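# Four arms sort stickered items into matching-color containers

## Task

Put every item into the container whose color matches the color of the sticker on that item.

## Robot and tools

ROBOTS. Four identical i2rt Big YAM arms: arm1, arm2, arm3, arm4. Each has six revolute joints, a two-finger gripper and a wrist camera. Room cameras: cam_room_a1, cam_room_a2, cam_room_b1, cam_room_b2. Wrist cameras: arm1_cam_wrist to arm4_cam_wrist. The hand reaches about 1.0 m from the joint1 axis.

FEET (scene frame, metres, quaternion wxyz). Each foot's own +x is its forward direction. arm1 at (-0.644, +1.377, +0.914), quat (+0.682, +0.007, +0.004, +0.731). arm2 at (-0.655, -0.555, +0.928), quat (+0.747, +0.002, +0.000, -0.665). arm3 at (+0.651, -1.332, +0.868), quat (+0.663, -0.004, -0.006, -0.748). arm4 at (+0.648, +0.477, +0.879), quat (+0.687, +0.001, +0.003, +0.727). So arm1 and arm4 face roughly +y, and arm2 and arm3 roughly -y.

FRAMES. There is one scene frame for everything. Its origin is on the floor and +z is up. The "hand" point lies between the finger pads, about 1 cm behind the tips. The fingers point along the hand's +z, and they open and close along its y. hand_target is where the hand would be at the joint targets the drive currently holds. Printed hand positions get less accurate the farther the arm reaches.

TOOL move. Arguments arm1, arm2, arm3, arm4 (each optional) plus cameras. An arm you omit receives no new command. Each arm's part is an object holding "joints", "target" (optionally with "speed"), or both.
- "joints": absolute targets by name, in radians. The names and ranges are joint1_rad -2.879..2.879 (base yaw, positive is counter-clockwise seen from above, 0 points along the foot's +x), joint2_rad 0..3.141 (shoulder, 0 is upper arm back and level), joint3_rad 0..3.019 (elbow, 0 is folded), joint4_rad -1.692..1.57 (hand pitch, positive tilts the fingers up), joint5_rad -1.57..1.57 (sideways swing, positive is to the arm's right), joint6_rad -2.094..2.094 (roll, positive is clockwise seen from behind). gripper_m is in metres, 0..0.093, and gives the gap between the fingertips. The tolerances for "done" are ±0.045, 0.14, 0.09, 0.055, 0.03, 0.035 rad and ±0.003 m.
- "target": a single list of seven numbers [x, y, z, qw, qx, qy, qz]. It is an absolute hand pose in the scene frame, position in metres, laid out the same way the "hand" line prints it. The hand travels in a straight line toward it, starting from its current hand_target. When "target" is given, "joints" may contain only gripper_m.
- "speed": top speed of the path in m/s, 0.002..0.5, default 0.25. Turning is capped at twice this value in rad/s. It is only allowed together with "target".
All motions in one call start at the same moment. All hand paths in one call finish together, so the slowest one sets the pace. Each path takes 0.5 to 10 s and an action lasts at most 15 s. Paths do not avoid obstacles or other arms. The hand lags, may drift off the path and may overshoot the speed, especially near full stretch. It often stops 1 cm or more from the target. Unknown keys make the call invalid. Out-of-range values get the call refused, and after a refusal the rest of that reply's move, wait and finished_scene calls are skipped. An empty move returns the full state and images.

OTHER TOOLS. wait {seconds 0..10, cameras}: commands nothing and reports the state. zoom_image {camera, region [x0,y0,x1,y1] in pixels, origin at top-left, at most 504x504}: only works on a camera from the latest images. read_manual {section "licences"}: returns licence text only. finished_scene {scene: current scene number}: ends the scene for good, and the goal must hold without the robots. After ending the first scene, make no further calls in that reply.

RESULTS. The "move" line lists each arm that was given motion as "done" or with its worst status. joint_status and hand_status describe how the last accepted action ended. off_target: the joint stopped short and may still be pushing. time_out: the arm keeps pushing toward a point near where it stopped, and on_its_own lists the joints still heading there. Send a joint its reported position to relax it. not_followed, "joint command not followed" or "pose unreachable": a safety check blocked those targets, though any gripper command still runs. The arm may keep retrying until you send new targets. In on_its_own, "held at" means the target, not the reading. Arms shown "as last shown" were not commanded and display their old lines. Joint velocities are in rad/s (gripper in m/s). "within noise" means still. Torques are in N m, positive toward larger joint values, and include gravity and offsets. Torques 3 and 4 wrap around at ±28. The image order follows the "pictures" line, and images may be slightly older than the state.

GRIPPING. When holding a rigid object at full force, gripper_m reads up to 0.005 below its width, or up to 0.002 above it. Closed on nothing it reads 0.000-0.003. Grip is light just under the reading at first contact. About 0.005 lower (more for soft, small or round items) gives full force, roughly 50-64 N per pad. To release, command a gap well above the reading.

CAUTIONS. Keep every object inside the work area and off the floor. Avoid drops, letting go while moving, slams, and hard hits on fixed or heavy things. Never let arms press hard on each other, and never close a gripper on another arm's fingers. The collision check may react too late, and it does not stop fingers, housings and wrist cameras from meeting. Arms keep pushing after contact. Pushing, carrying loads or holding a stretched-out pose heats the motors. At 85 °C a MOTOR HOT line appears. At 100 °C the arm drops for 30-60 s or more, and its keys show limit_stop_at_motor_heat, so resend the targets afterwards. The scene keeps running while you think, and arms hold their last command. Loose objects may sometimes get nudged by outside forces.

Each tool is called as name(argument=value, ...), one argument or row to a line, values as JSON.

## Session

move(
  arm1={"joints":{"joint1_rad":1.5,"joint2_rad":0.7,"joint3_rad":1.5,"joint4_rad":-1.6,"joint5_rad":0,"joint6_rad":0,"gripper_m":0.09}},
  arm2={"joints":{"joint1_rad":-1.6,"joint2_rad":0.7,"joint3_rad":1.5,"joint4_rad":-1.6,"joint5_rad":0,"joint6_rad":0,"gripper_m":0.09}},
  arm3={"joints":{"joint1_rad":1.6,"joint2_rad":0.7,"joint3_rad":1.5,"joint4_rad":-1.6,"joint5_rad":0,"joint6_rad":0,"gripper_m":0.09}},
  arm4={"joints":{"joint1_rad":-1.6,"joint2_rad":0.7,"joint3_rad":1.5,"joint4_rad":-1.6,"joint5_rad":0,"joint6_rad":0,"gripper_m":0.09}},
)

Scene clock: 1.90 s.
Joint torques (N m): arm1=[-1.32 2.9 11.15 1.11 0.03 0] | arm2=[0.21 -0.03 10.21 1.58 -0.03 -0.09] | arm3=[2.14 0.09 10.37 1.07 0.09 -0.11] | arm4=[0.5 0.15 8.35 0.73 0.1 0.17]
Motor temperatures (°C): arm1=[20 23 27 23 21 21 21] | arm2=[23 24 26 22 22 20 23] | arm3=[24 23 24 23 24 23 23] | arm4=[22 21 23 22 24 21 24]
Heat: arm1: hottest joint3_rad 27 °C; arm2: hottest joint3_rad 26 °C; arm3: hottest joint1_rad 24 °C; arm4: hottest joint5_rad 24 °C.
move: arm1 done; arm2 done; arm3 done; arm4 done
Joint velocities: within noise
arm1.joint_positions: joint1_rad=+1.492 joint2_rad=+0.705 joint3_rad=+1.474 joint4_rad=-1.591 joint5_rad=+0.000 joint6_rad=+0.008 gripper_m=+0.09006
arm1.joint_status: all done
arm1.hand: x=-0.8563 y=+1.3785 z=+1.4289 quat_wxyz=(-0.001, +0.928, -0.008, -0.373) (m; scene frame)
arm1.hand_target: x=-0.8503 y=+1.3768 z=+1.4399 quat_wxyz=(-0.001, +0.924, -0.001, -0.383) (m; scene frame)
arm1.hand_status: not commanded
arm2.joint_positions: joint1_rad=-1.595 joint2_rad=+0.700 joint3_rad=+1.486 joint4_rad=-1.586 joint5_rad=+0.000 joint6_rad=+0.014 gripper_m=+0.09010
arm2.joint_status: all done
arm2.hand: x=-0.8738 y=-0.5768 z=+1.4465 quat_wxyz=(-0.019, -0.926, -0.037, +0.375) (m; scene frame)
arm2.hand_target: x=-0.8701 y=-0.5753 z=+1.4503 quat_wxyz=(-0.015, -0.926, -0.041, +0.375) (m; scene frame)
arm2.hand_status: not commanded
arm3.joint_positions: joint1_rad=+1.589 joint2_rad=+0.707 joint3_rad=+1.469 joint4_rad=-1.593 joint5_rad=-0.001 joint6_rad=+0.006 gripper_m=+0.09006
arm3.joint_status: all done
arm3.hand: x=+0.8709 y=-1.3477 z=+1.3766 quat_wxyz=(-0.362, -0.048, -0.931, +0.023) (m; scene frame)
arm3.hand_target: x=+0.8643 y=-1.3446 z=+1.3904 quat_wxyz=(-0.376, -0.040, -0.925, +0.024) (m; scene frame)
arm3.hand_status: not commanded
arm4.joint_positions: joint1_rad=-1.596 joint2_rad=+0.707 joint3_rad=+1.483 joint4_rad=-1.588 joint5_rad=-0.001 joint6_rad=-0.013 gripper_m=+0.09012
arm4.joint_status: all done
arm4.hand: x=+0.8716 y=+0.4858 z=+1.3936 quat_wxyz=(-0.368, +0.022, -0.930, -0.002) (m; scene frame)
arm4.hand_target: x=+0.8652 y=+0.4845 z=+1.4008 quat_wxyz=(-0.374, +0.013, -0.927, -0.004) (m; scene frame)
arm4.hand_status: not commanded
pictures: arm1_cam_wrist, arm2_cam_wrist, arm3_cam_wrist, arm4_cam_wrist, cam_room_a1, cam_room_a2, cam_room_b1, cam_room_b2
Images, in order (width x height): arm1_cam_wrist 672x504, arm2_cam_wrist 672x504, arm3_cam_wrist 672x504, arm4_cam_wrist 672x504, cam_room_a1 672x504, cam_room_a2 672x504, cam_room_b1 672x504, cam_room_b2 672x504.

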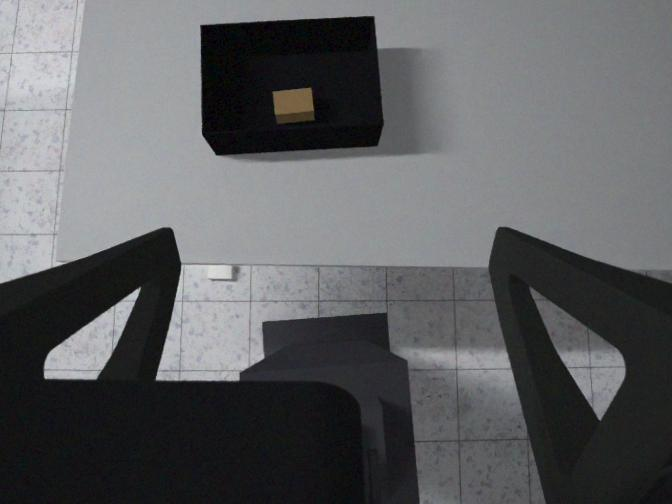

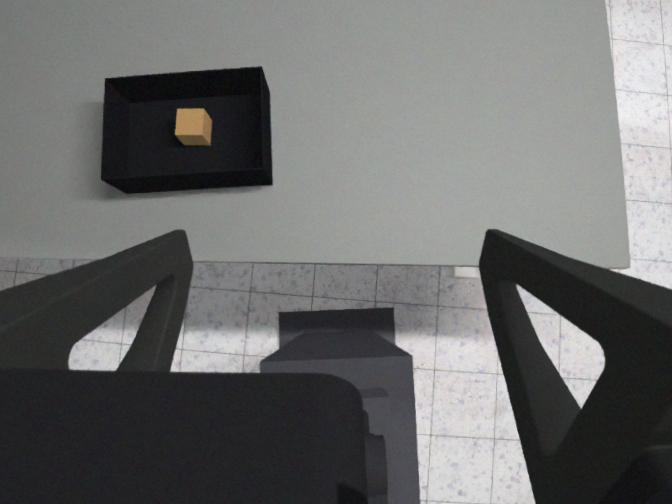

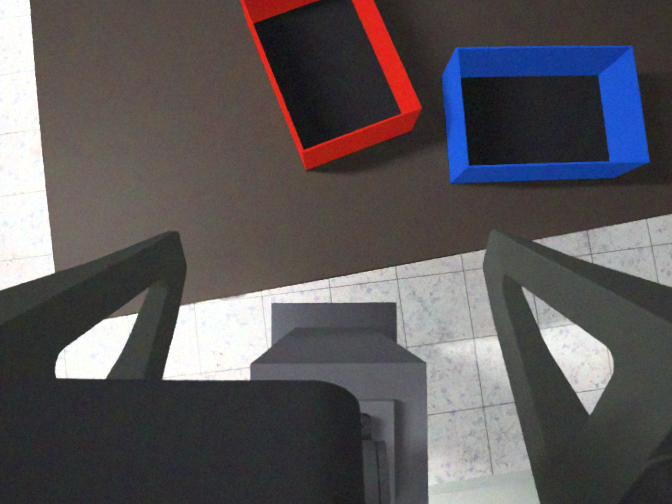

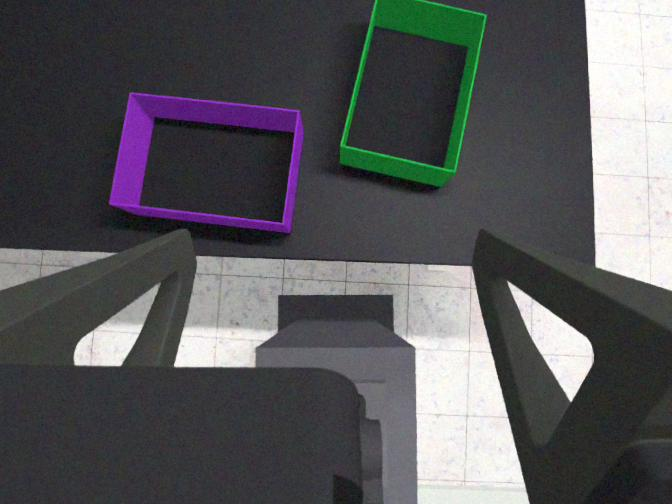

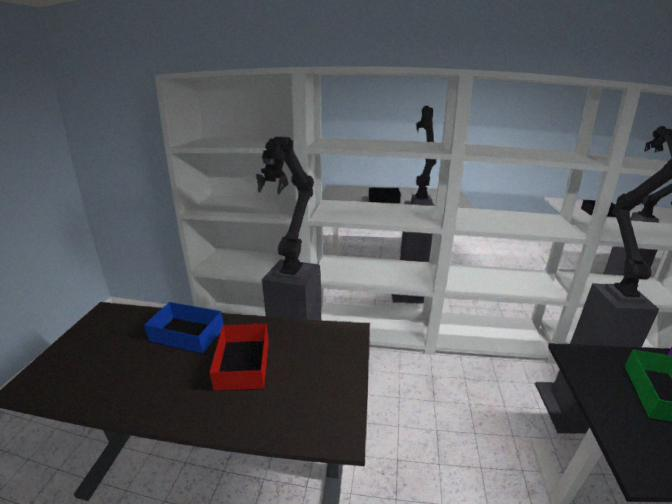

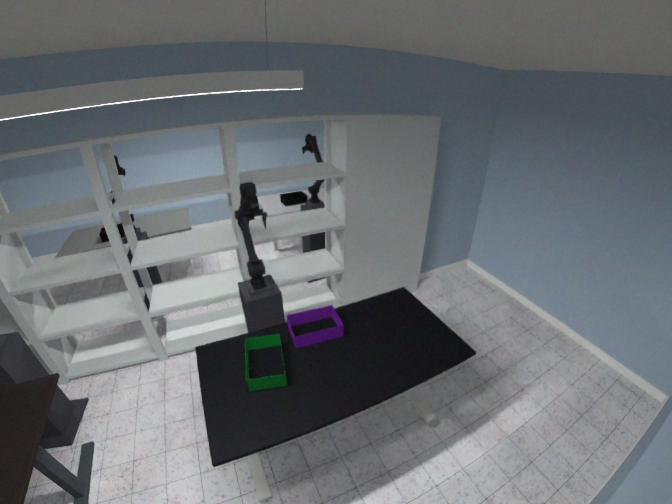

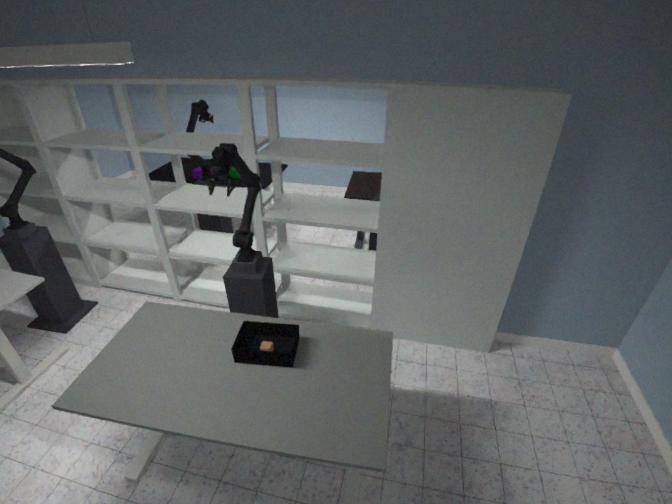

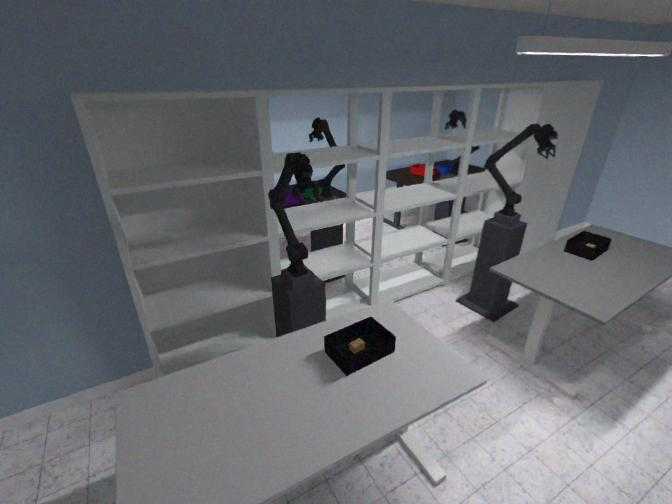

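zoom_image(
  camera="arm1_cam_wrist",
  region=[250, 70, 340, 140],
)

zoom_image(
  camera="arm2_cam_wrist",
  region=[150, 90, 240, 160],
)

zoom_image(
  camera="cam_room_b1",
  region=[225, 310, 305, 370],
)

zoom_image(
  camera="cam_room_b2",
  region=[320, 310, 400, 370],
)

zoom_image(
  camera="cam_room_b2",
  region=[560, 225, 620, 265],
)

Scaled by 5.600.

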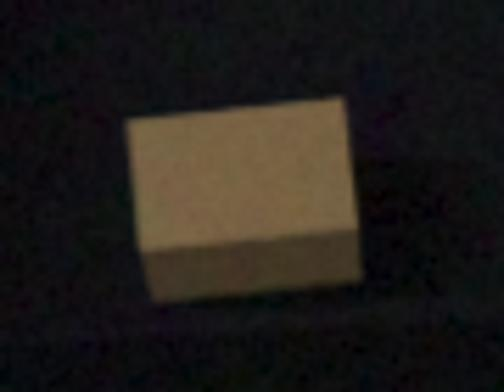

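Scaled by 5.600.

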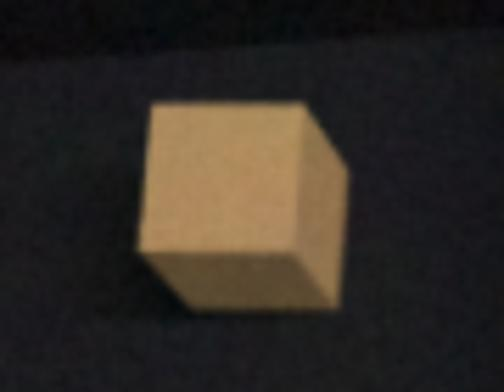

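Scaled by 6.300.

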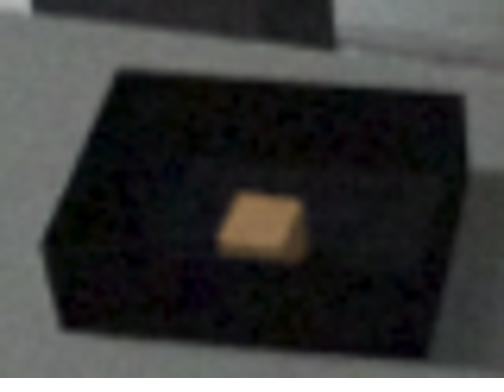

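Scaled by 6.300.

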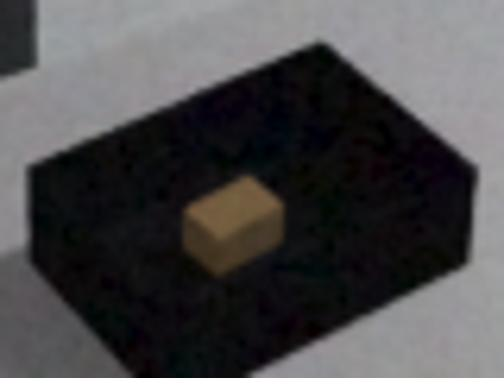

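Scaled by 8.400.

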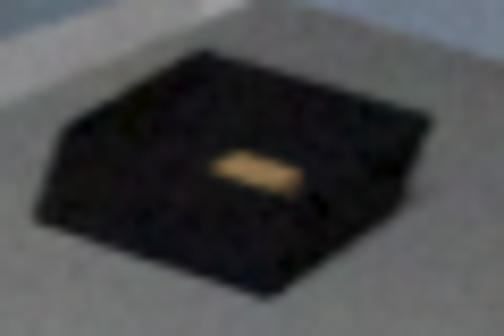

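move(
  arm1={"target":[-1.155,1.308,0.87,-0.0106,-0.9694,-0.0423,0.2417],"speed":0.4},
  arm2={"target":[-1.124,-0.872,0.87,0.0063,0.97,0.0254,-0.2418],"speed":0.4},
  cameras=["arm1_cam_wrist","arm2_cam_wrist"],
)

Scene clock: 83.37 s.
Joint torques (N m): arm1=[-0.21 -10.81 10.1 1.72 -0.06 0.03] | arm2=[1.32 -17.14 10.71 2.03 0.16 0.23] | arm3=[2.08 0.03 10.35 1.05 0.08 -0.11] | arm4=[0.97 0.26 8.34 0.73 0.14 0.18]
Motor temperatures (°C): arm1=[20 23 33 23 21 21 21] | arm2=[23 24 30 22 22 20 23] | arm3=[24 23 29 23 24 23 23] | arm4=[22 21 31 22 24 21 24]
Heat: arm1: hottest joint3_rad 33 °C; arm2: hottest joint3_rad 30 °C; arm3: hottest joint3_rad 29 °C; arm4: hottest joint3_rad 31 °C.
move: arm1 off_target; arm2 off_target
Joint velocities: within noise
arm1.joint_positions: joint1_rad=+1.635 joint2_rad=+1.823 joint3_rad=+0.825 joint4_rad=-0.160 joint5_rad=+0.024 joint6_rad=+0.051 gripper_m=+0.09006
arm1.joint_status: not commanded
arm1.hand: x=-1.1295 y=+1.3173 z=+0.8536 quat_wxyz=(+0.006, +0.976, +0.038, -0.213) (m; scene frame)
arm1.hand_target: x=-1.1537 y=+1.3080 z=+0.8707 quat_wxyz=(+0.011, +0.969, +0.042, -0.242) (m; scene frame)
arm1.hand_status: off_target (0.032 m and 3.5 deg from the pose sent, 0.638 m and 16.9 deg at the start)
arm2.joint_positions: joint1_rad=-1.015 joint2_rad=+1.930 joint3_rad=+1.026 joint4_rad=-0.301 joint5_rad=+0.280 joint6_rad=+0.555 gripper_m=+0.09010
arm2.joint_status: not commanded
arm2.hand: x=-1.1084 y=-0.8542 z=+0.8622 quat_wxyz=(+0.010, -0.974, -0.032, +0.225) (m; scene frame)
arm2.hand_target: x=-1.1232 y=-0.8716 z=+0.8708 quat_wxyz=(-0.007, -0.970, -0.025, +0.242) (m; scene frame)
arm2.hand_status: off_target (0.025 m and 2.8 deg from the pose sent, 0.694 m and 16.1 deg at the start)
arm3, arm4: as last shown
arm4.hand_target: x=+0.8652 y=+0.4845 z=+1.4007 quat_wxyz=(-0.374, +0.013, -0.927, -0.004) (m; scene frame)
pictures: arm1_cam_wrist, arm2_cam_wrist
Images, in order (width x height): arm1_cam_wrist 672x504, arm2_cam_wrist 672x504.

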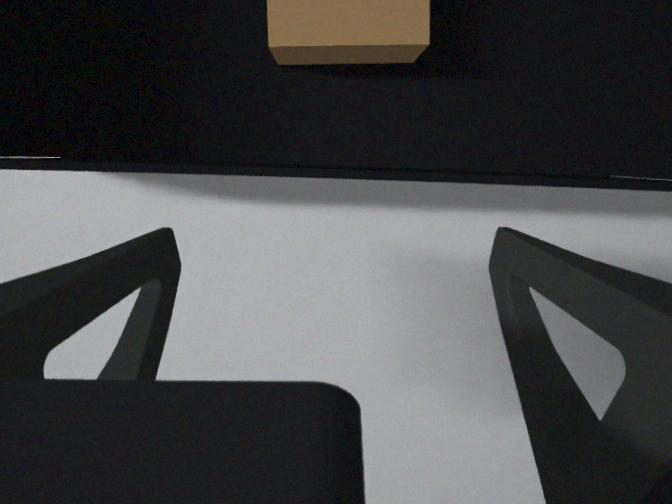

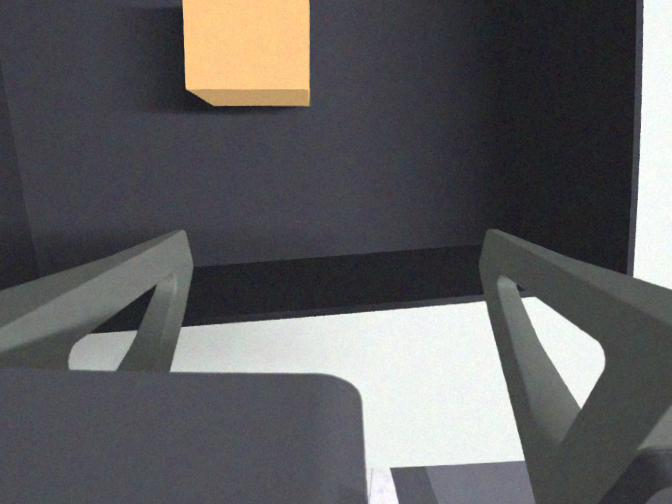

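move(
  arm1={"target":[-1.222,1.308,0.825,-0.0106,-0.9694,-0.0423,0.2417],"speed":0.2},
  arm2={"target":[-1.19,-0.912,0.83,0.0063,0.97,0.0254,-0.2418],"speed":0.2},
  cameras=["arm1_cam_wrist","arm2_cam_wrist"],
)

Scene clock: 107.80 s.
Joint torques (N m): arm1=[-1.67 -13.33 9.85 1.55 -0.07 -0.08] | arm2=[0.03 -18.9 11.29 1.01 0.12 0.05] | arm3=[2.14 0.03 10.35 1.06 0.09 -0.11] | arm4=[0.26 0.21 8.43 0.61 0.13 0.18]
Motor temperatures (°C): arm1=[20 24 32 23 21 21 21] | arm2=[23 25 30 22 22 20 23] | arm3=[24 23 29 23 24 23 23] | arm4=[22 21 32 22 24 21 24]
Heat: arm1: hottest joint3_rad 32 °C; arm2: hottest joint3_rad 30 °C; arm3: hottest joint3_rad 29 °C; arm4: hottest joint3_rad 32 °C.
move: arm1 off_target; arm2 off_target
Joint velocities: within noise
arm1.joint_positions: joint1_rad=+1.635 joint2_rad=+2.029 joint3_rad=+1.025 joint4_rad=-0.139 joint5_rad=+0.016 joint6_rad=+0.043 gripper_m=+0.09006
arm1.joint_status: not commanded
arm1.hand: x=-1.1990 y=+1.3068 z=+0.8147 quat_wxyz=(+0.009, +0.975, +0.042, -0.220) (m; scene frame)
arm1.hand_target: x=-1.2212 y=+1.3081 z=+0.8258 quat_wxyz=(+0.011, +0.969, +0.042, -0.242) (m; scene frame)
arm1.hand_status: off_target (0.025 m and 2.6 deg from the pose sent, 0.097 m and 3.5 deg at the start)
arm2.joint_positions: joint1_rad=-1.017 joint2_rad=+2.130 joint3_rad=+1.278 joint4_rad=-0.307 joint5_rad=+0.274 joint6_rad=+0.555 gripper_m=+0.09010
arm2.joint_status: not commanded
arm2.hand: x=-1.1767 y=-0.9086 z=+0.8326 quat_wxyz=(-0.006, -0.970, -0.029, +0.242) (m; scene frame)
arm2.hand_target: x=-1.1897 y=-0.9117 z=+0.8304 quat_wxyz=(-0.006, -0.970, -0.025, +0.242) (m; scene frame)
arm2.hand_status: off_target (0.014 m and 0.4 deg from the pose sent, 0.105 m and 2.8 deg at the start)
arm3, arm4: as last shown
pictures: arm1_cam_wrist, arm2_cam_wrist
Images, in order (width x height): arm1_cam_wrist 672x504, arm2_cam_wrist 672x504.

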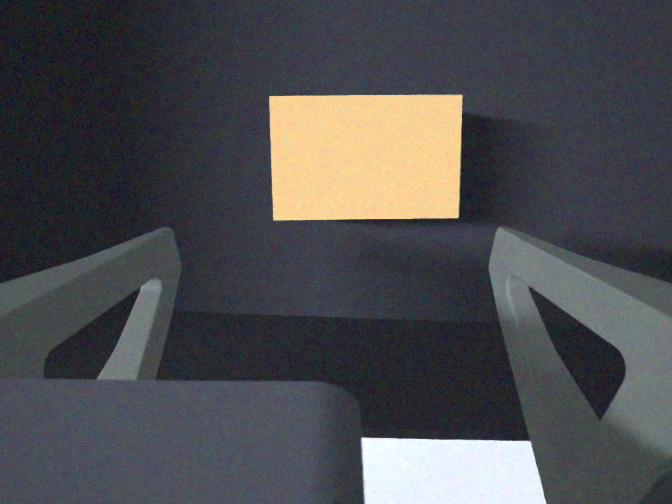

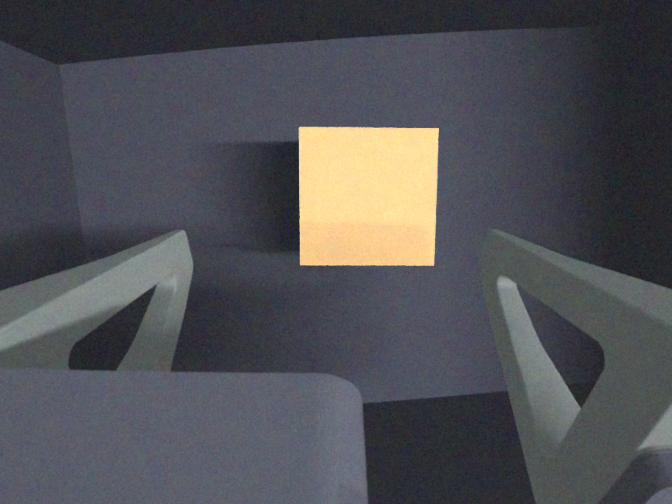

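move(
  arm1={"target":[-1.248,1.315,0.76,-0.0106,-0.9694,-0.0423,0.2417],"speed":0.15},
  arm2={"target":[-1.206,-0.900,0.754,0.0063,0.97,0.0254,-0.2418],"speed":0.15},
  cameras=["arm1_cam_wrist","arm2_cam_wrist"],
)

Scene clock: 120.83 s.
Joint torques (N m): arm1=[-2.49 -13.92 9.2 1.74 0.04 -0.09] | arm2=[0.38 -20.19 10 2.17 0.08 -0.07] | arm3=[2.08 0.21 10.35 1.07 0.08 -0.12] | arm4=[0.15 0.21 8.38 0.66 0.1 0.16]
Motor temperatures (°C): arm1=[20 24 32 23 21 21 21] | arm2=[23 26 30 22 22 20 23] | arm3=[24 23 30 23 24 23 23] | arm4=[22 21 32 22 24 21 24]
Heat: arm1: hottest joint3_rad 32 °C; arm2: hottest joint3_rad 30 °C; arm3: hottest joint3_rad 30 °C; arm4: hottest joint3_rad 32 °C.
move: arm1 off_target; arm2 off_target
Joint velocities: within noise
arm1.joint_positions: joint1_rad=+1.617 joint2_rad=+2.209 joint3_rad=+1.121 joint4_rad=-0.053 joint5_rad=+0.005 joint6_rad=+0.027 gripper_m=+0.09006
arm1.joint_status: not commanded
arm1.hand: x=-1.2252 y=+1.3119 z=+0.7533 quat_wxyz=(+0.011, +0.974, +0.043, -0.220) (m; scene frame)
arm1.hand_target: x=-1.2472 y=+1.3152 z=+0.7609 quat_wxyz=(+0.010, +0.969, +0.042, -0.242) (m; scene frame)
arm1.hand_status: off_target (0.024 m and 2.5 deg from the pose sent, 0.074 m and 2.6 deg at the start)
arm2.joint_positions: joint1_rad=-1.055 joint2_rad=+2.297 joint3_rad=+1.323 joint4_rad=-0.206 joint5_rad=+0.262 joint6_rad=+0.536 gripper_m=+0.09010
arm2.joint_status: not commanded
arm2.hand: x=-1.1904 y=-0.8913 z=+0.7550 quat_wxyz=(+0.002, -0.973, -0.022, +0.230) (m; scene frame)
arm2.hand_target: x=-1.2054 y=-0.8995 z=+0.7545 quat_wxyz=(-0.006, -0.970, -0.025, +0.242) (m; scene frame)
arm2.hand_status: off_target (0.018 m and 1.7 deg from the pose sent, 0.084 m and 0.4 deg at the start)
arm3, arm4: as last shown
pictures: arm1_cam_wrist, arm2_cam_wrist
Images, in order (width x height): arm1_cam_wrist 672x504, arm2_cam_wrist 672x504.

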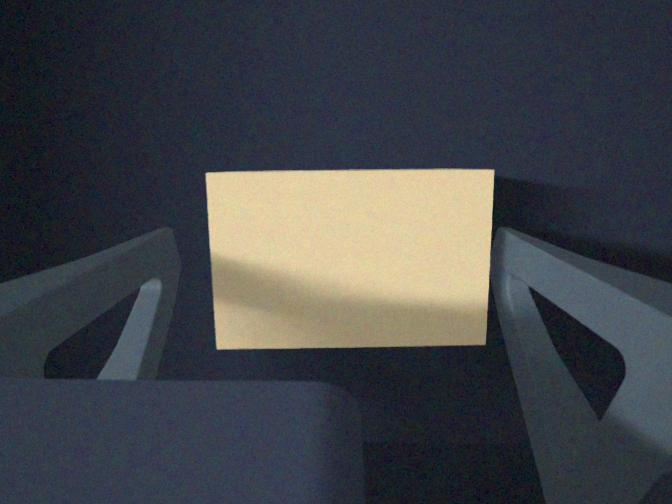

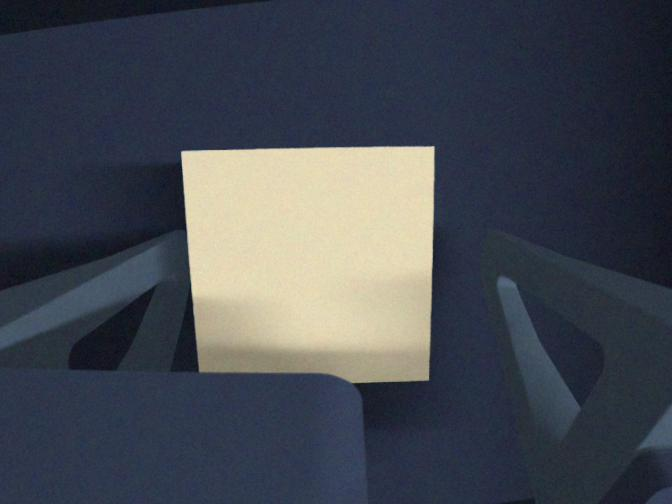

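move(
  arm1={"target":[-1.249,1.320,0.759,-0.0106,-0.9694,-0.0423,0.2417],"speed":0.1},
  arm2={"target":[-1.207,-0.906,0.753,0.0063,0.97,0.0254,-0.2418],"speed":0.1},
  cameras=[],
)

move(
  arm1={"joints":{"gripper_m":0.059}},
  arm2={"joints":{"gripper_m":0.045}},
  cameras=["arm1_cam_wrist","arm2_cam_wrist"],
)

Scene clock: 130.43 s.
Joint torques (N m): arm1=[-2.9 -13.8 9.33 1.72 -0.06 -0.04] | arm2=[0.97 -19.72 10.19 1.76 0.21 -0.01] | arm3=[2.02 0.03 10.32 1.09 0.09 -0.11] | arm4=[0.62 0.09 8.36 0.57 0.11 0.15]
Motor temperatures (°C): arm1=[20 25 32 23 21 21 21] | arm2=[23 26 30 22 22 20 23] | arm3=[24 23 30 23 24 23 23] | arm4=[22 21 32 22 24 21 24]
Heat: arm1: hottest joint3_rad 32 °C; arm2: hottest joint3_rad 30 °C; arm3: hottest joint3_rad 30 °C; arm4: hottest joint3_rad 32 °C.
move: arm1 off_target; arm2 off_target
Joint velocities: within noise
arm1.joint_positions: joint1_rad=+1.609 joint2_rad=+2.209 joint3_rad=+1.121 joint4_rad=-0.053 joint5_rad=+0.003 joint6_rad=+0.018 gripper_m=+0.09006
arm1.joint_status: not commanded
arm1.hand: x=-1.2257 y=+1.3165 z=+0.7533 quat_wxyz=(+0.010, +0.974, +0.044, -0.220) (m; scene frame)
arm1.hand_target: x=-1.2481 y=+1.3203 z=+0.7599 quat_wxyz=(+0.010, +0.969, +0.042, -0.242) (m; scene frame)
arm1.hand_status: off_target (0.024 m and 2.5 deg from the pose sent, 0.026 m and 2.5 deg at the start)
arm2.joint_positions: joint1_rad=-1.055 joint2_rad=+2.297 joint3_rad=+1.339 joint4_rad=-0.206 joint5_rad=+0.261 joint6_rad=+0.536 gripper_m=+0.09010
arm2.joint_status: not commanded
arm2.hand: x=-1.1973 y=-0.8965 z=+0.7599 quat_wxyz=(-0.003, -0.971, -0.021, +0.237) (m; scene frame)
arm2.hand_target: x=-1.2064 y=-0.9056 z=+0.7533 quat_wxyz=(-0.006, -0.970, -0.025, +0.242) (m; scene frame)
arm2.hand_status: off_target (0.015 m and 0.9 deg from the pose sent, 0.022 m and 1.7 deg at the start)
arm3, arm4: as last shown
pictures: none
No camera images: "cameras" was empty.

Scene clock: 131.03 s.
Joint torques (N m): arm1=[-2.67 -14.27 9.16 1.78 -0.02 -0.04] | arm2=[1.03 -19.6 10.15 1.77 0.23 0] | arm3=[2.08 0.03 10.33 1.09 0.08 -0.11] | arm4=[0.38 0.26 8.39 0.66 0.13 0.18]
Motor temperatures (°C): arm1=[20 25 32 23 21 21 21] | arm2=[23 26 30 22 22 20 23] | arm3=[24 23 30 23 24 23 23] | arm4=[22 21 32 22 24 21 24]
Heat: arm1: hottest joint3_rad 32 °C; arm2: hottest joint3_rad 30 °C; arm3: hottest joint3_rad 30 °C; arm4: hottest joint3_rad 32 °C.
move: arm1 off_target; arm2 off_target
Joint velocities: within noise
arm1.joint_positions: joint1_rad=+1.609 joint2_rad=+2.209 joint3_rad=+1.121 joint4_rad=-0.053 joint5_rad=+0.003 joint6_rad=+0.017 gripper_m=+0.06892
arm1.joint_status: gripper_m off_target (ended at +0.06894, target +0.05900)
arm1.hand: x=-1.2259 y=+1.3164 z=+0.7534 quat_wxyz=(+0.010, +0.974, +0.044, -0.221) (m; scene frame)
arm1.hand_target: x=-1.2480 y=+1.3203 z=+0.7599 quat_wxyz=(+0.010, +0.969, +0.042, -0.242) (m; scene frame)
arm1.hand_status: not commanded
arm2.joint_positions: joint1_rad=-1.055 joint2_rad=+2.297 joint3_rad=+1.339 joint4_rad=-0.206 joint5_rad=+0.261 joint6_rad=+0.536 gripper_m=+0.05326
arm2.joint_status: gripper_m off_target (ended at +0.05329, target +0.04500)
arm2.hand: x=-1.1974 y=-0.8967 z=+0.7600 quat_wxyz=(-0.003, -0.971, -0.021, +0.237) (m; scene frame)
arm2.hand_target: x=-1.2064 y=-0.9056 z=+0.7533 quat_wxyz=(-0.006, -0.970, -0.025, +0.242) (m; scene frame)
arm2.hand_status: not commanded
arm3, arm4: as last shown
pictures: arm1_cam_wrist, arm2_cam_wrist
Images, in order (width x height): arm1_cam_wrist 672x504, arm2_cam_wrist 672x504.

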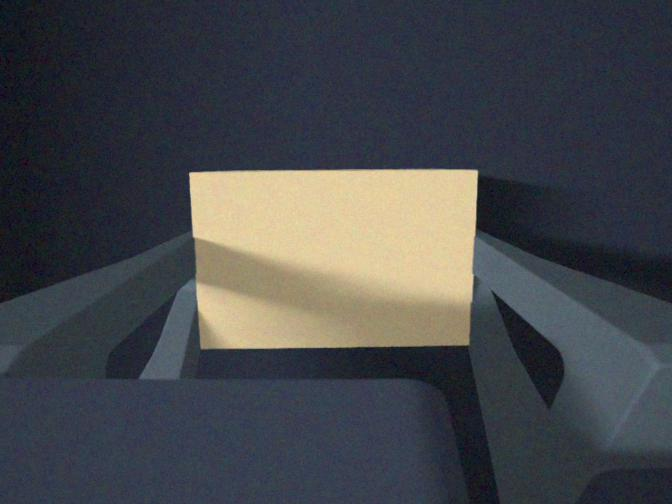

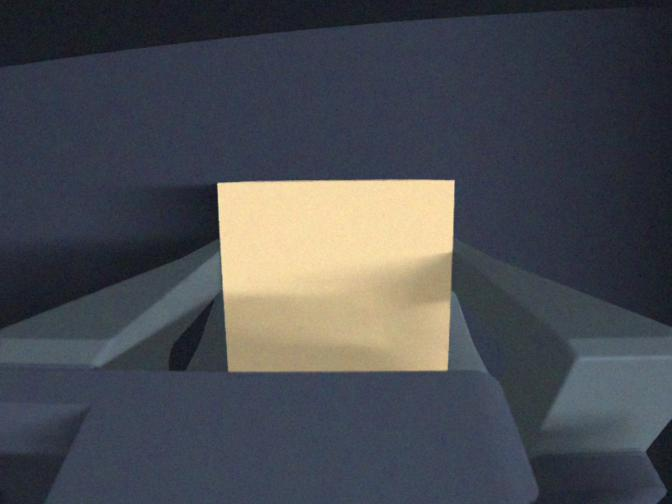

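move(
  arm1={"target":[-1.22,1.318,0.87,-0.0106,-0.9694,-0.0423,0.2417],"speed":0.2},
  arm2={"target":[-1.19,-0.9,0.87,0.0063,0.97,0.0254,-0.2418],"speed":0.2},
  cameras=[],
)

move(
  arm1={"target":[-1.09,1.33,1.12,-0.0106,-0.9694,-0.0423,0.2417],"speed":0.35},
  arm2={"target":[-1.04,-0.787,1.12,0.0063,0.97,0.0254,-0.2418],"speed":0.35},
  cameras=["arm1_cam_wrist","arm2_cam_wrist"],
)

move(
  arm1={"joints":{"joint2_rad":0.9,"joint3_rad":1.3,"joint4_rad":0.2}},
  arm2={"joints":{"joint2_rad":0.9,"joint3_rad":1.3,"joint4_rad":0.2}},
  cameras=["cam_room_b1","cam_room_b2"],
)

Scene clock: 139.57 s.
Joint torques (N m): arm1=[-2.14 -14.27 7.84 0.91 0.11 0.03] | arm2=[1.55 -20.54 7.9 1.17 0.39 0.07] | arm3=[2.02 0.15 10.33 1.06 0.08 -0.11] | arm4=[0.15 0.44 8.29 0.69 0.13 0.16]
Motor temperatures (°C): arm1=[20 25 32 23 21 21 21] | arm2=[23 26 30 22 22 20 23] | arm3=[24 23 30 23 24 23 23] | arm4=[22 21 33 22 24 21 24]
Heat: arm1: hottest joint3_rad 32 °C; arm2: hottest joint3_rad 30 °C; arm3: hottest joint3_rad 30 °C; arm4: hottest joint3_rad 33 °C.
move: arm1 done; arm2 off_target
Joint velocities: within noise
arm1.joint_positions: joint1_rad=+1.609 joint2_rad=+1.939 joint3_rad=+1.060 joint4_rad=-0.218 joint5_rad=+0.003 joint6_rad=+0.017 gripper_m=+0.06892
arm1.joint_status: not commanded
arm1.hand: x=-1.2199 y=+1.3166 z=+0.8675 quat_wxyz=(+0.012, +0.969, +0.044, -0.242) (m; scene frame)
arm1.hand_target: x=-1.2200 y=+1.3181 z=+0.8700 quat_wxyz=(+0.011, +0.969, +0.042, -0.242) (m; scene frame)
arm1.hand_status: done (0.003 m and 0.2 deg from the pose sent, 0.117 m and 2.5 deg at the start)
arm2.joint_positions: joint1_rad=-1.053 joint2_rad=+2.061 joint3_rad=+1.307 joint4_rad=-0.372 joint5_rad=+0.261 joint6_rad=+0.536 gripper_m=+0.05326
arm2.joint_status: not commanded
arm2.hand: x=-1.1996 y=-0.8997 z=+0.8788 quat_wxyz=(-0.014, -0.968, -0.019, +0.252) (m; scene frame)
arm2.hand_target: x=-1.1901 y=-0.8998 z=+0.8701 quat_wxyz=(-0.006, -0.970, -0.025, +0.242) (m; scene frame)
arm2.hand_status: off_target (0.013 m and 1.6 deg from the pose sent, 0.110 m and 0.9 deg at the start)
arm3, arm4: as last shown
pictures: none
No camera images: "cameras" was empty.

Scene clock: 141.17 s.
Joint torques (N m): arm1=[-2.08 -5.77 15.28 0.68 0.09 0.07] | arm2=[1.49 -10.34 10.37 1.13 0.36 0.06] | arm3=[2.08 0.09 10.39 1.03 0.09 -0.1] | arm4=[0.79 0.26 8.39 0.87 0.11 0.17]
Motor temperatures (°C): arm1=[20 25 32 23 21 21 21] | arm2=[23 26 30 22 22 20 23] | arm3=[24 23 30 23 24 23 23] | arm4=[22 21 33 22 24 21 24]
Heat: arm1: hottest joint3_rad 32 °C; arm2: hottest joint3_rad 30 °C; arm3: hottest joint3_rad 30 °C; arm4: hottest joint3_rad 33 °C.
move: arm1 off_target; arm2 off_target
Joint velocities: within noise
arm1.joint_positions: joint1_rad=+1.609 joint2_rad=+1.247 joint3_rad=+0.962 joint4_rad=-0.847 joint5_rad=+0.003 joint6_rad=+0.017 gripper_m=+0.06892
arm1.joint_status: not commanded
arm1.hand: x=-1.0763 y=+1.3312 z=+1.1001 quat_wxyz=(+0.010, +0.973, +0.044, -0.225) (m; scene frame)
arm1.hand_target: x=-1.0893 y=+1.3302 z=+1.1202 quat_wxyz=(+0.011, +0.969, +0.042, -0.242) (m; scene frame)
arm1.hand_status: off_target (0.024 m and 2.0 deg from the pose sent, 0.284 m and 0.2 deg at the start)
arm2.joint_positions: joint1_rad=-1.053 joint2_rad=+1.269 joint3_rad=+1.030 joint4_rad=-0.880 joint5_rad=+0.261 joint6_rad=+0.536 gripper_m=+0.05326
arm2.joint_status: not commanded
arm2.hand: x=-1.0454 y=-0.7867 z=+1.1305 quat_wxyz=(-0.015, -0.967, -0.019, +0.254) (m; scene frame)
arm2.hand_target: x=-1.0400 y=-0.7868 z=+1.1201 quat_wxyz=(-0.006, -0.970, -0.025, +0.242) (m; scene frame)
arm2.hand_status: off_target (0.012 m and 1.9 deg from the pose sent, 0.310 m and 1.6 deg at the start)
arm3, arm4: as last shown
pictures: arm1_cam_wrist, arm2_cam_wrist
Images, in order (width x height): arm1_cam_wrist 672x504, arm2_cam_wrist 672x504.

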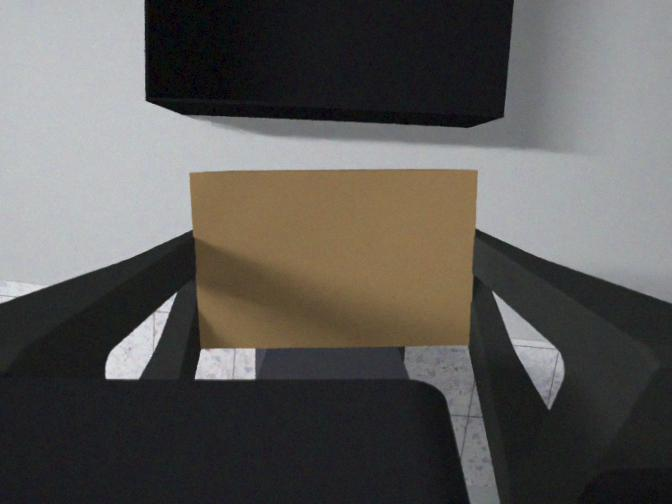

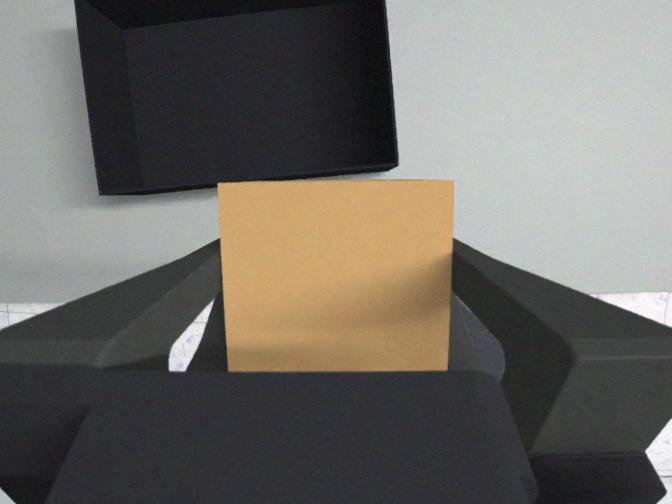

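Scene clock: 142.80 s.
Joint torques (N m): arm1=[-1.73 -1.73 11.62 2.09 0.08 0.05] | arm2=[1.44 -5.3 11.25 2.95 -0.07 0.01] | arm3=[2.02 0.09 10.35 1.03 0.09 -0.12] | arm4=[0.26 0.21 8.46 0.65 0.14 0.14]
Motor temperatures (°C): arm1=[20 25 32 23 21 21 22] | arm2=[23 26 30 22 22 20 23] | arm3=[24 23 30 23 24 23 23] | arm4=[22 21 33 22 24 21 24]
Heat: arm1: hottest joint3_rad 32 °C; arm2: hottest joint3_rad 30 °C; arm3: hottest joint3_rad 30 °C; arm4: hottest joint3_rad 33 °C.
move: arm1 done; arm2 done
Joint velocities: within noise
arm1.joint_positions: joint1_rad=+1.609 joint2_rad=+0.906 joint3_rad=+1.291 joint4_rad=+0.180 joint5_rad=+0.003 joint6_rad=+0.017 gripper_m=+0.06892
arm1.joint_status: all done
arm1.hand: x=-1.0350 y=+1.3332 z=+1.6668 quat_wxyz=(+0.053, +0.475, +0.022, -0.878) (m; scene frame)
arm1.hand_target: x=-1.0263 y=+1.3345 z=+1.6779 quat_wxyz=(+0.054, +0.460, +0.020, -0.886) (m; scene frame)
arm1.hand_status: not commanded
arm2.joint_positions: joint1_rad=-1.053 joint2_rad=+0.901 joint3_rad=+1.298 joint4_rad=+0.177 joint5_rad=+0.261 joint6_rad=+0.536 gripper_m=+0.05325
arm2.joint_status: all done
arm2.hand: x=-1.0020 y=-0.7557 z=+1.6755 quat_wxyz=(-0.428, -0.480, +0.090, +0.760) (m; scene frame)
arm2.hand_target: x=-0.9972 y=-0.7558 z=+1.6816 quat_wxyz=(-0.435, -0.470, +0.090, +0.763) (m; scene frame)
arm2.hand_status: not commanded
arm3.joint_positions: joint1_rad=+1.589 joint2_rad=+0.707 joint3_rad=+1.469 joint4_rad=-1.593 joint5_rad=-0.001 joint6_rad=+0.006 gripper_m=+0.09006
arm3.joint_status: not commanded
arm3.hand: x=+0.8709 y=-1.3477 z=+1.3766 quat_wxyz=(-0.362, -0.048, -0.931, +0.023) (m; scene frame)
arm3.hand_target: x=+0.8643 y=-1.3446 z=+1.3904 quat_wxyz=(-0.376, -0.040, -0.925, +0.024) (m; scene frame)
arm3.hand_status: not commanded
arm4.joint_positions: joint1_rad=-1.596 joint2_rad=+0.707 joint3_rad=+1.483 joint4_rad=-1.588 joint5_rad=-0.001 joint6_rad=-0.013 gripper_m=+0.09012
arm4.joint_status: not commanded
arm4.hand: x=+0.8716 y=+0.4858 z=+1.3936 quat_wxyz=(-0.368, +0.022, -0.930, -0.002) (m; scene frame)
arm4.hand_target: x=+0.8652 y=+0.4845 z=+1.4007 quat_wxyz=(-0.374, +0.013, -0.927, -0.004) (m; scene frame)
arm4.hand_status: not commanded
pictures: cam_room_b1, cam_room_b2
Images, in order (width x height): cam_room_b1 672x504, cam_room_b2 672x504.

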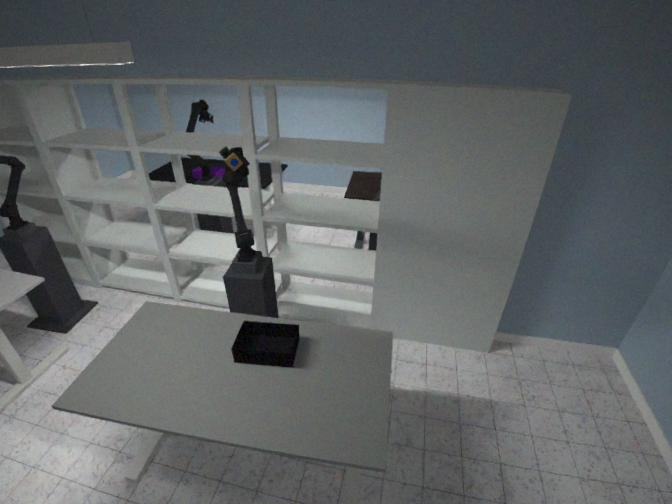

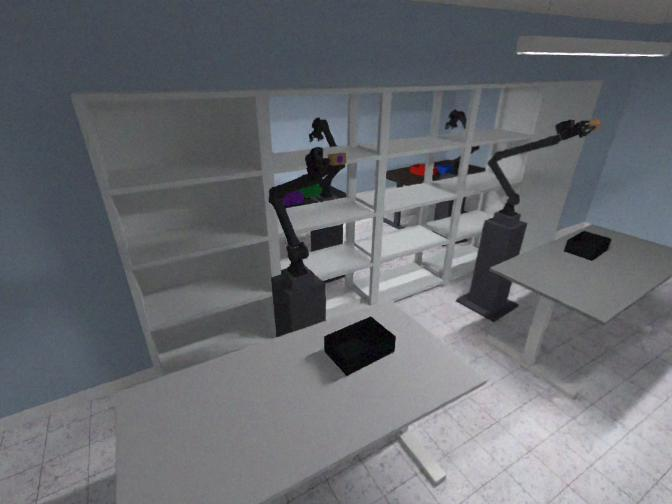

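zoom_image(
  camera="cam_room_b2",
  region=[310, 140, 360, 180],
)

zoom_image(
  camera="cam_room_b1",
  region=[210, 140, 260, 180],
)

move(
  arm1={"joints":{"joint2_rad":0.8,"joint3_rad":1.3,"joint4_rad":-1.5,"joint5_rad":0,"joint6_rad":0,"joint1_rad":-2.22}},
  arm2={"joints":{"joint2_rad":0.8,"joint3_rad":1.3,"joint4_rad":-1.5,"joint5_rad":0,"joint6_rad":0,"joint1_rad":0.9}},
  arm3={"joints":{"joint1_rad":-1.965}},
  arm4={"joints":{"joint1_rad":0.92}},
  cameras=[],
)

Scaled by 10.080.

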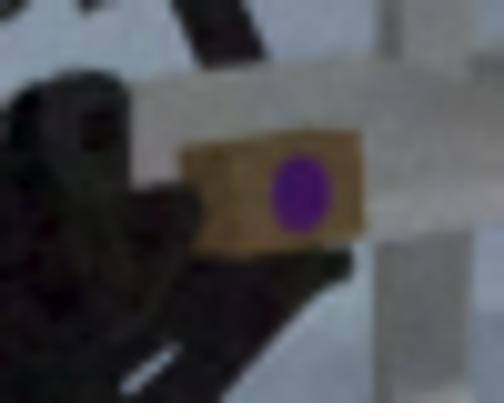

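Scaled by 10.080.

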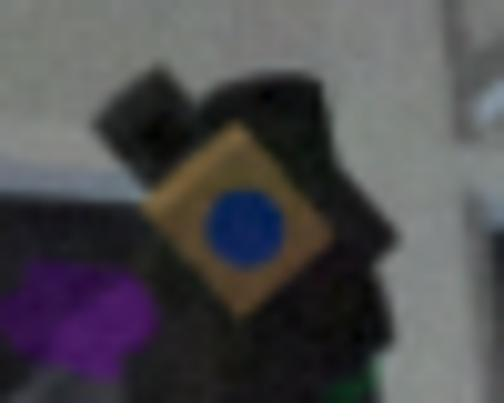

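Scene clock: 150.20 s.
Joint torques (N m): arm1=[-2.61 -0.62 11.79 0.85 -0.05 0.01] | arm2=[1.08 -4.07 10.74 1.37 0.06 -0.08] | arm3=[0.44 -0.21 10.36 1.05 -0.04 -0.11] | arm4=[0.79 0.32 8.36 0.88 0.11 0.14]
Motor temperatures (°C): arm1=[20 25 32 23 21 21 22] | arm2=[23 25 31 22 22 20 24] | arm3=[24 23 30 23 24 23 23] | arm4=[22 21 33 22 24 21 24]
Heat: arm1: hottest joint3_rad 32 °C; arm2: hottest joint3_rad 31 °C; arm3: hottest joint3_rad 30 °C; arm4: hottest joint3_rad 33 °C.
move: arm1 done; arm2 done; arm3 done; arm4 done
Joint velocities: within noise
arm1.joint_positions: joint1_rad=-2.213 joint2_rad=+0.812 joint3_rad=+1.284 joint4_rad=-1.492 joint5_rad=+0.002 joint6_rad=+0.006 gripper_m=+0.06893
arm1.joint_status: all done
arm1.hand: x=-0.4021 y=+1.2232 z=+1.3243 quat_wxyz=(-0.253, -0.275, -0.924, +0.078) (m; scene frame)
arm1.hand_target: x=-0.4067 y=+1.2246 z=+1.3341 quat_wxyz=(-0.262, -0.274, -0.922, +0.082) (m; scene frame)
arm1.hand_status: not commanded
arm2.joint_positions: joint1_rad=+0.897 joint2_rad=+0.811 joint3_rad=+1.297 joint4_rad=-1.488 joint5_rad=-0.001 joint6_rad=+0.014 gripper_m=+0.05321
arm2.joint_status: all done
arm2.hand: x=-0.4171 y=-0.7057 z=+1.3495 quat_wxyz=(-0.271, -0.271, -0.921, +0.073) (m; scene frame)
arm2.hand_target: x=-0.4214 y=-0.7022 z=+1.3521 quat_wxyz=(-0.271, -0.263, -0.923, +0.075) (m; scene frame)
arm2.hand_status: not commanded
arm3.joint_positions: joint1_rad=-1.954 joint2_rad=+0.707 joint3_rad=+1.469 joint4_rad=-1.593 joint5_rad=+0.002 joint6_rad=+0.005 gripper_m=+0.09006
arm3.joint_status: all done
arm3.hand: x=+0.4565 y=-1.2169 z=+1.3743 quat_wxyz=(+0.084, -0.903, +0.237, +0.348) (m; scene frame)
arm3.hand_target: x=+0.4636 y=-1.2182 z=+1.3882 quat_wxyz=(+0.090, -0.897, +0.238, +0.361) (m; scene frame)
arm3.hand_status: not commanded
arm4.joint_positions: joint1_rad=+0.916 joint2_rad=+0.707 joint3_rad=+1.483 joint4_rad=-1.588 joint5_rad=-0.001 joint6_rad=-0.011 gripper_m=+0.09012
arm4.joint_status: all done
arm4.hand: x=+0.4676 y=+0.6040 z=+1.3951 quat_wxyz=(-0.109, +0.889, -0.269, -0.355) (m; scene frame)
arm4.hand_target: x=+0.4726 y=+0.5999 z=+1.4022 quat_wxyz=(-0.108, +0.885, -0.272, -0.361) (m; scene frame)
arm4.hand_status: not commanded
pictures: none
No camera images: "cameras" was empty.


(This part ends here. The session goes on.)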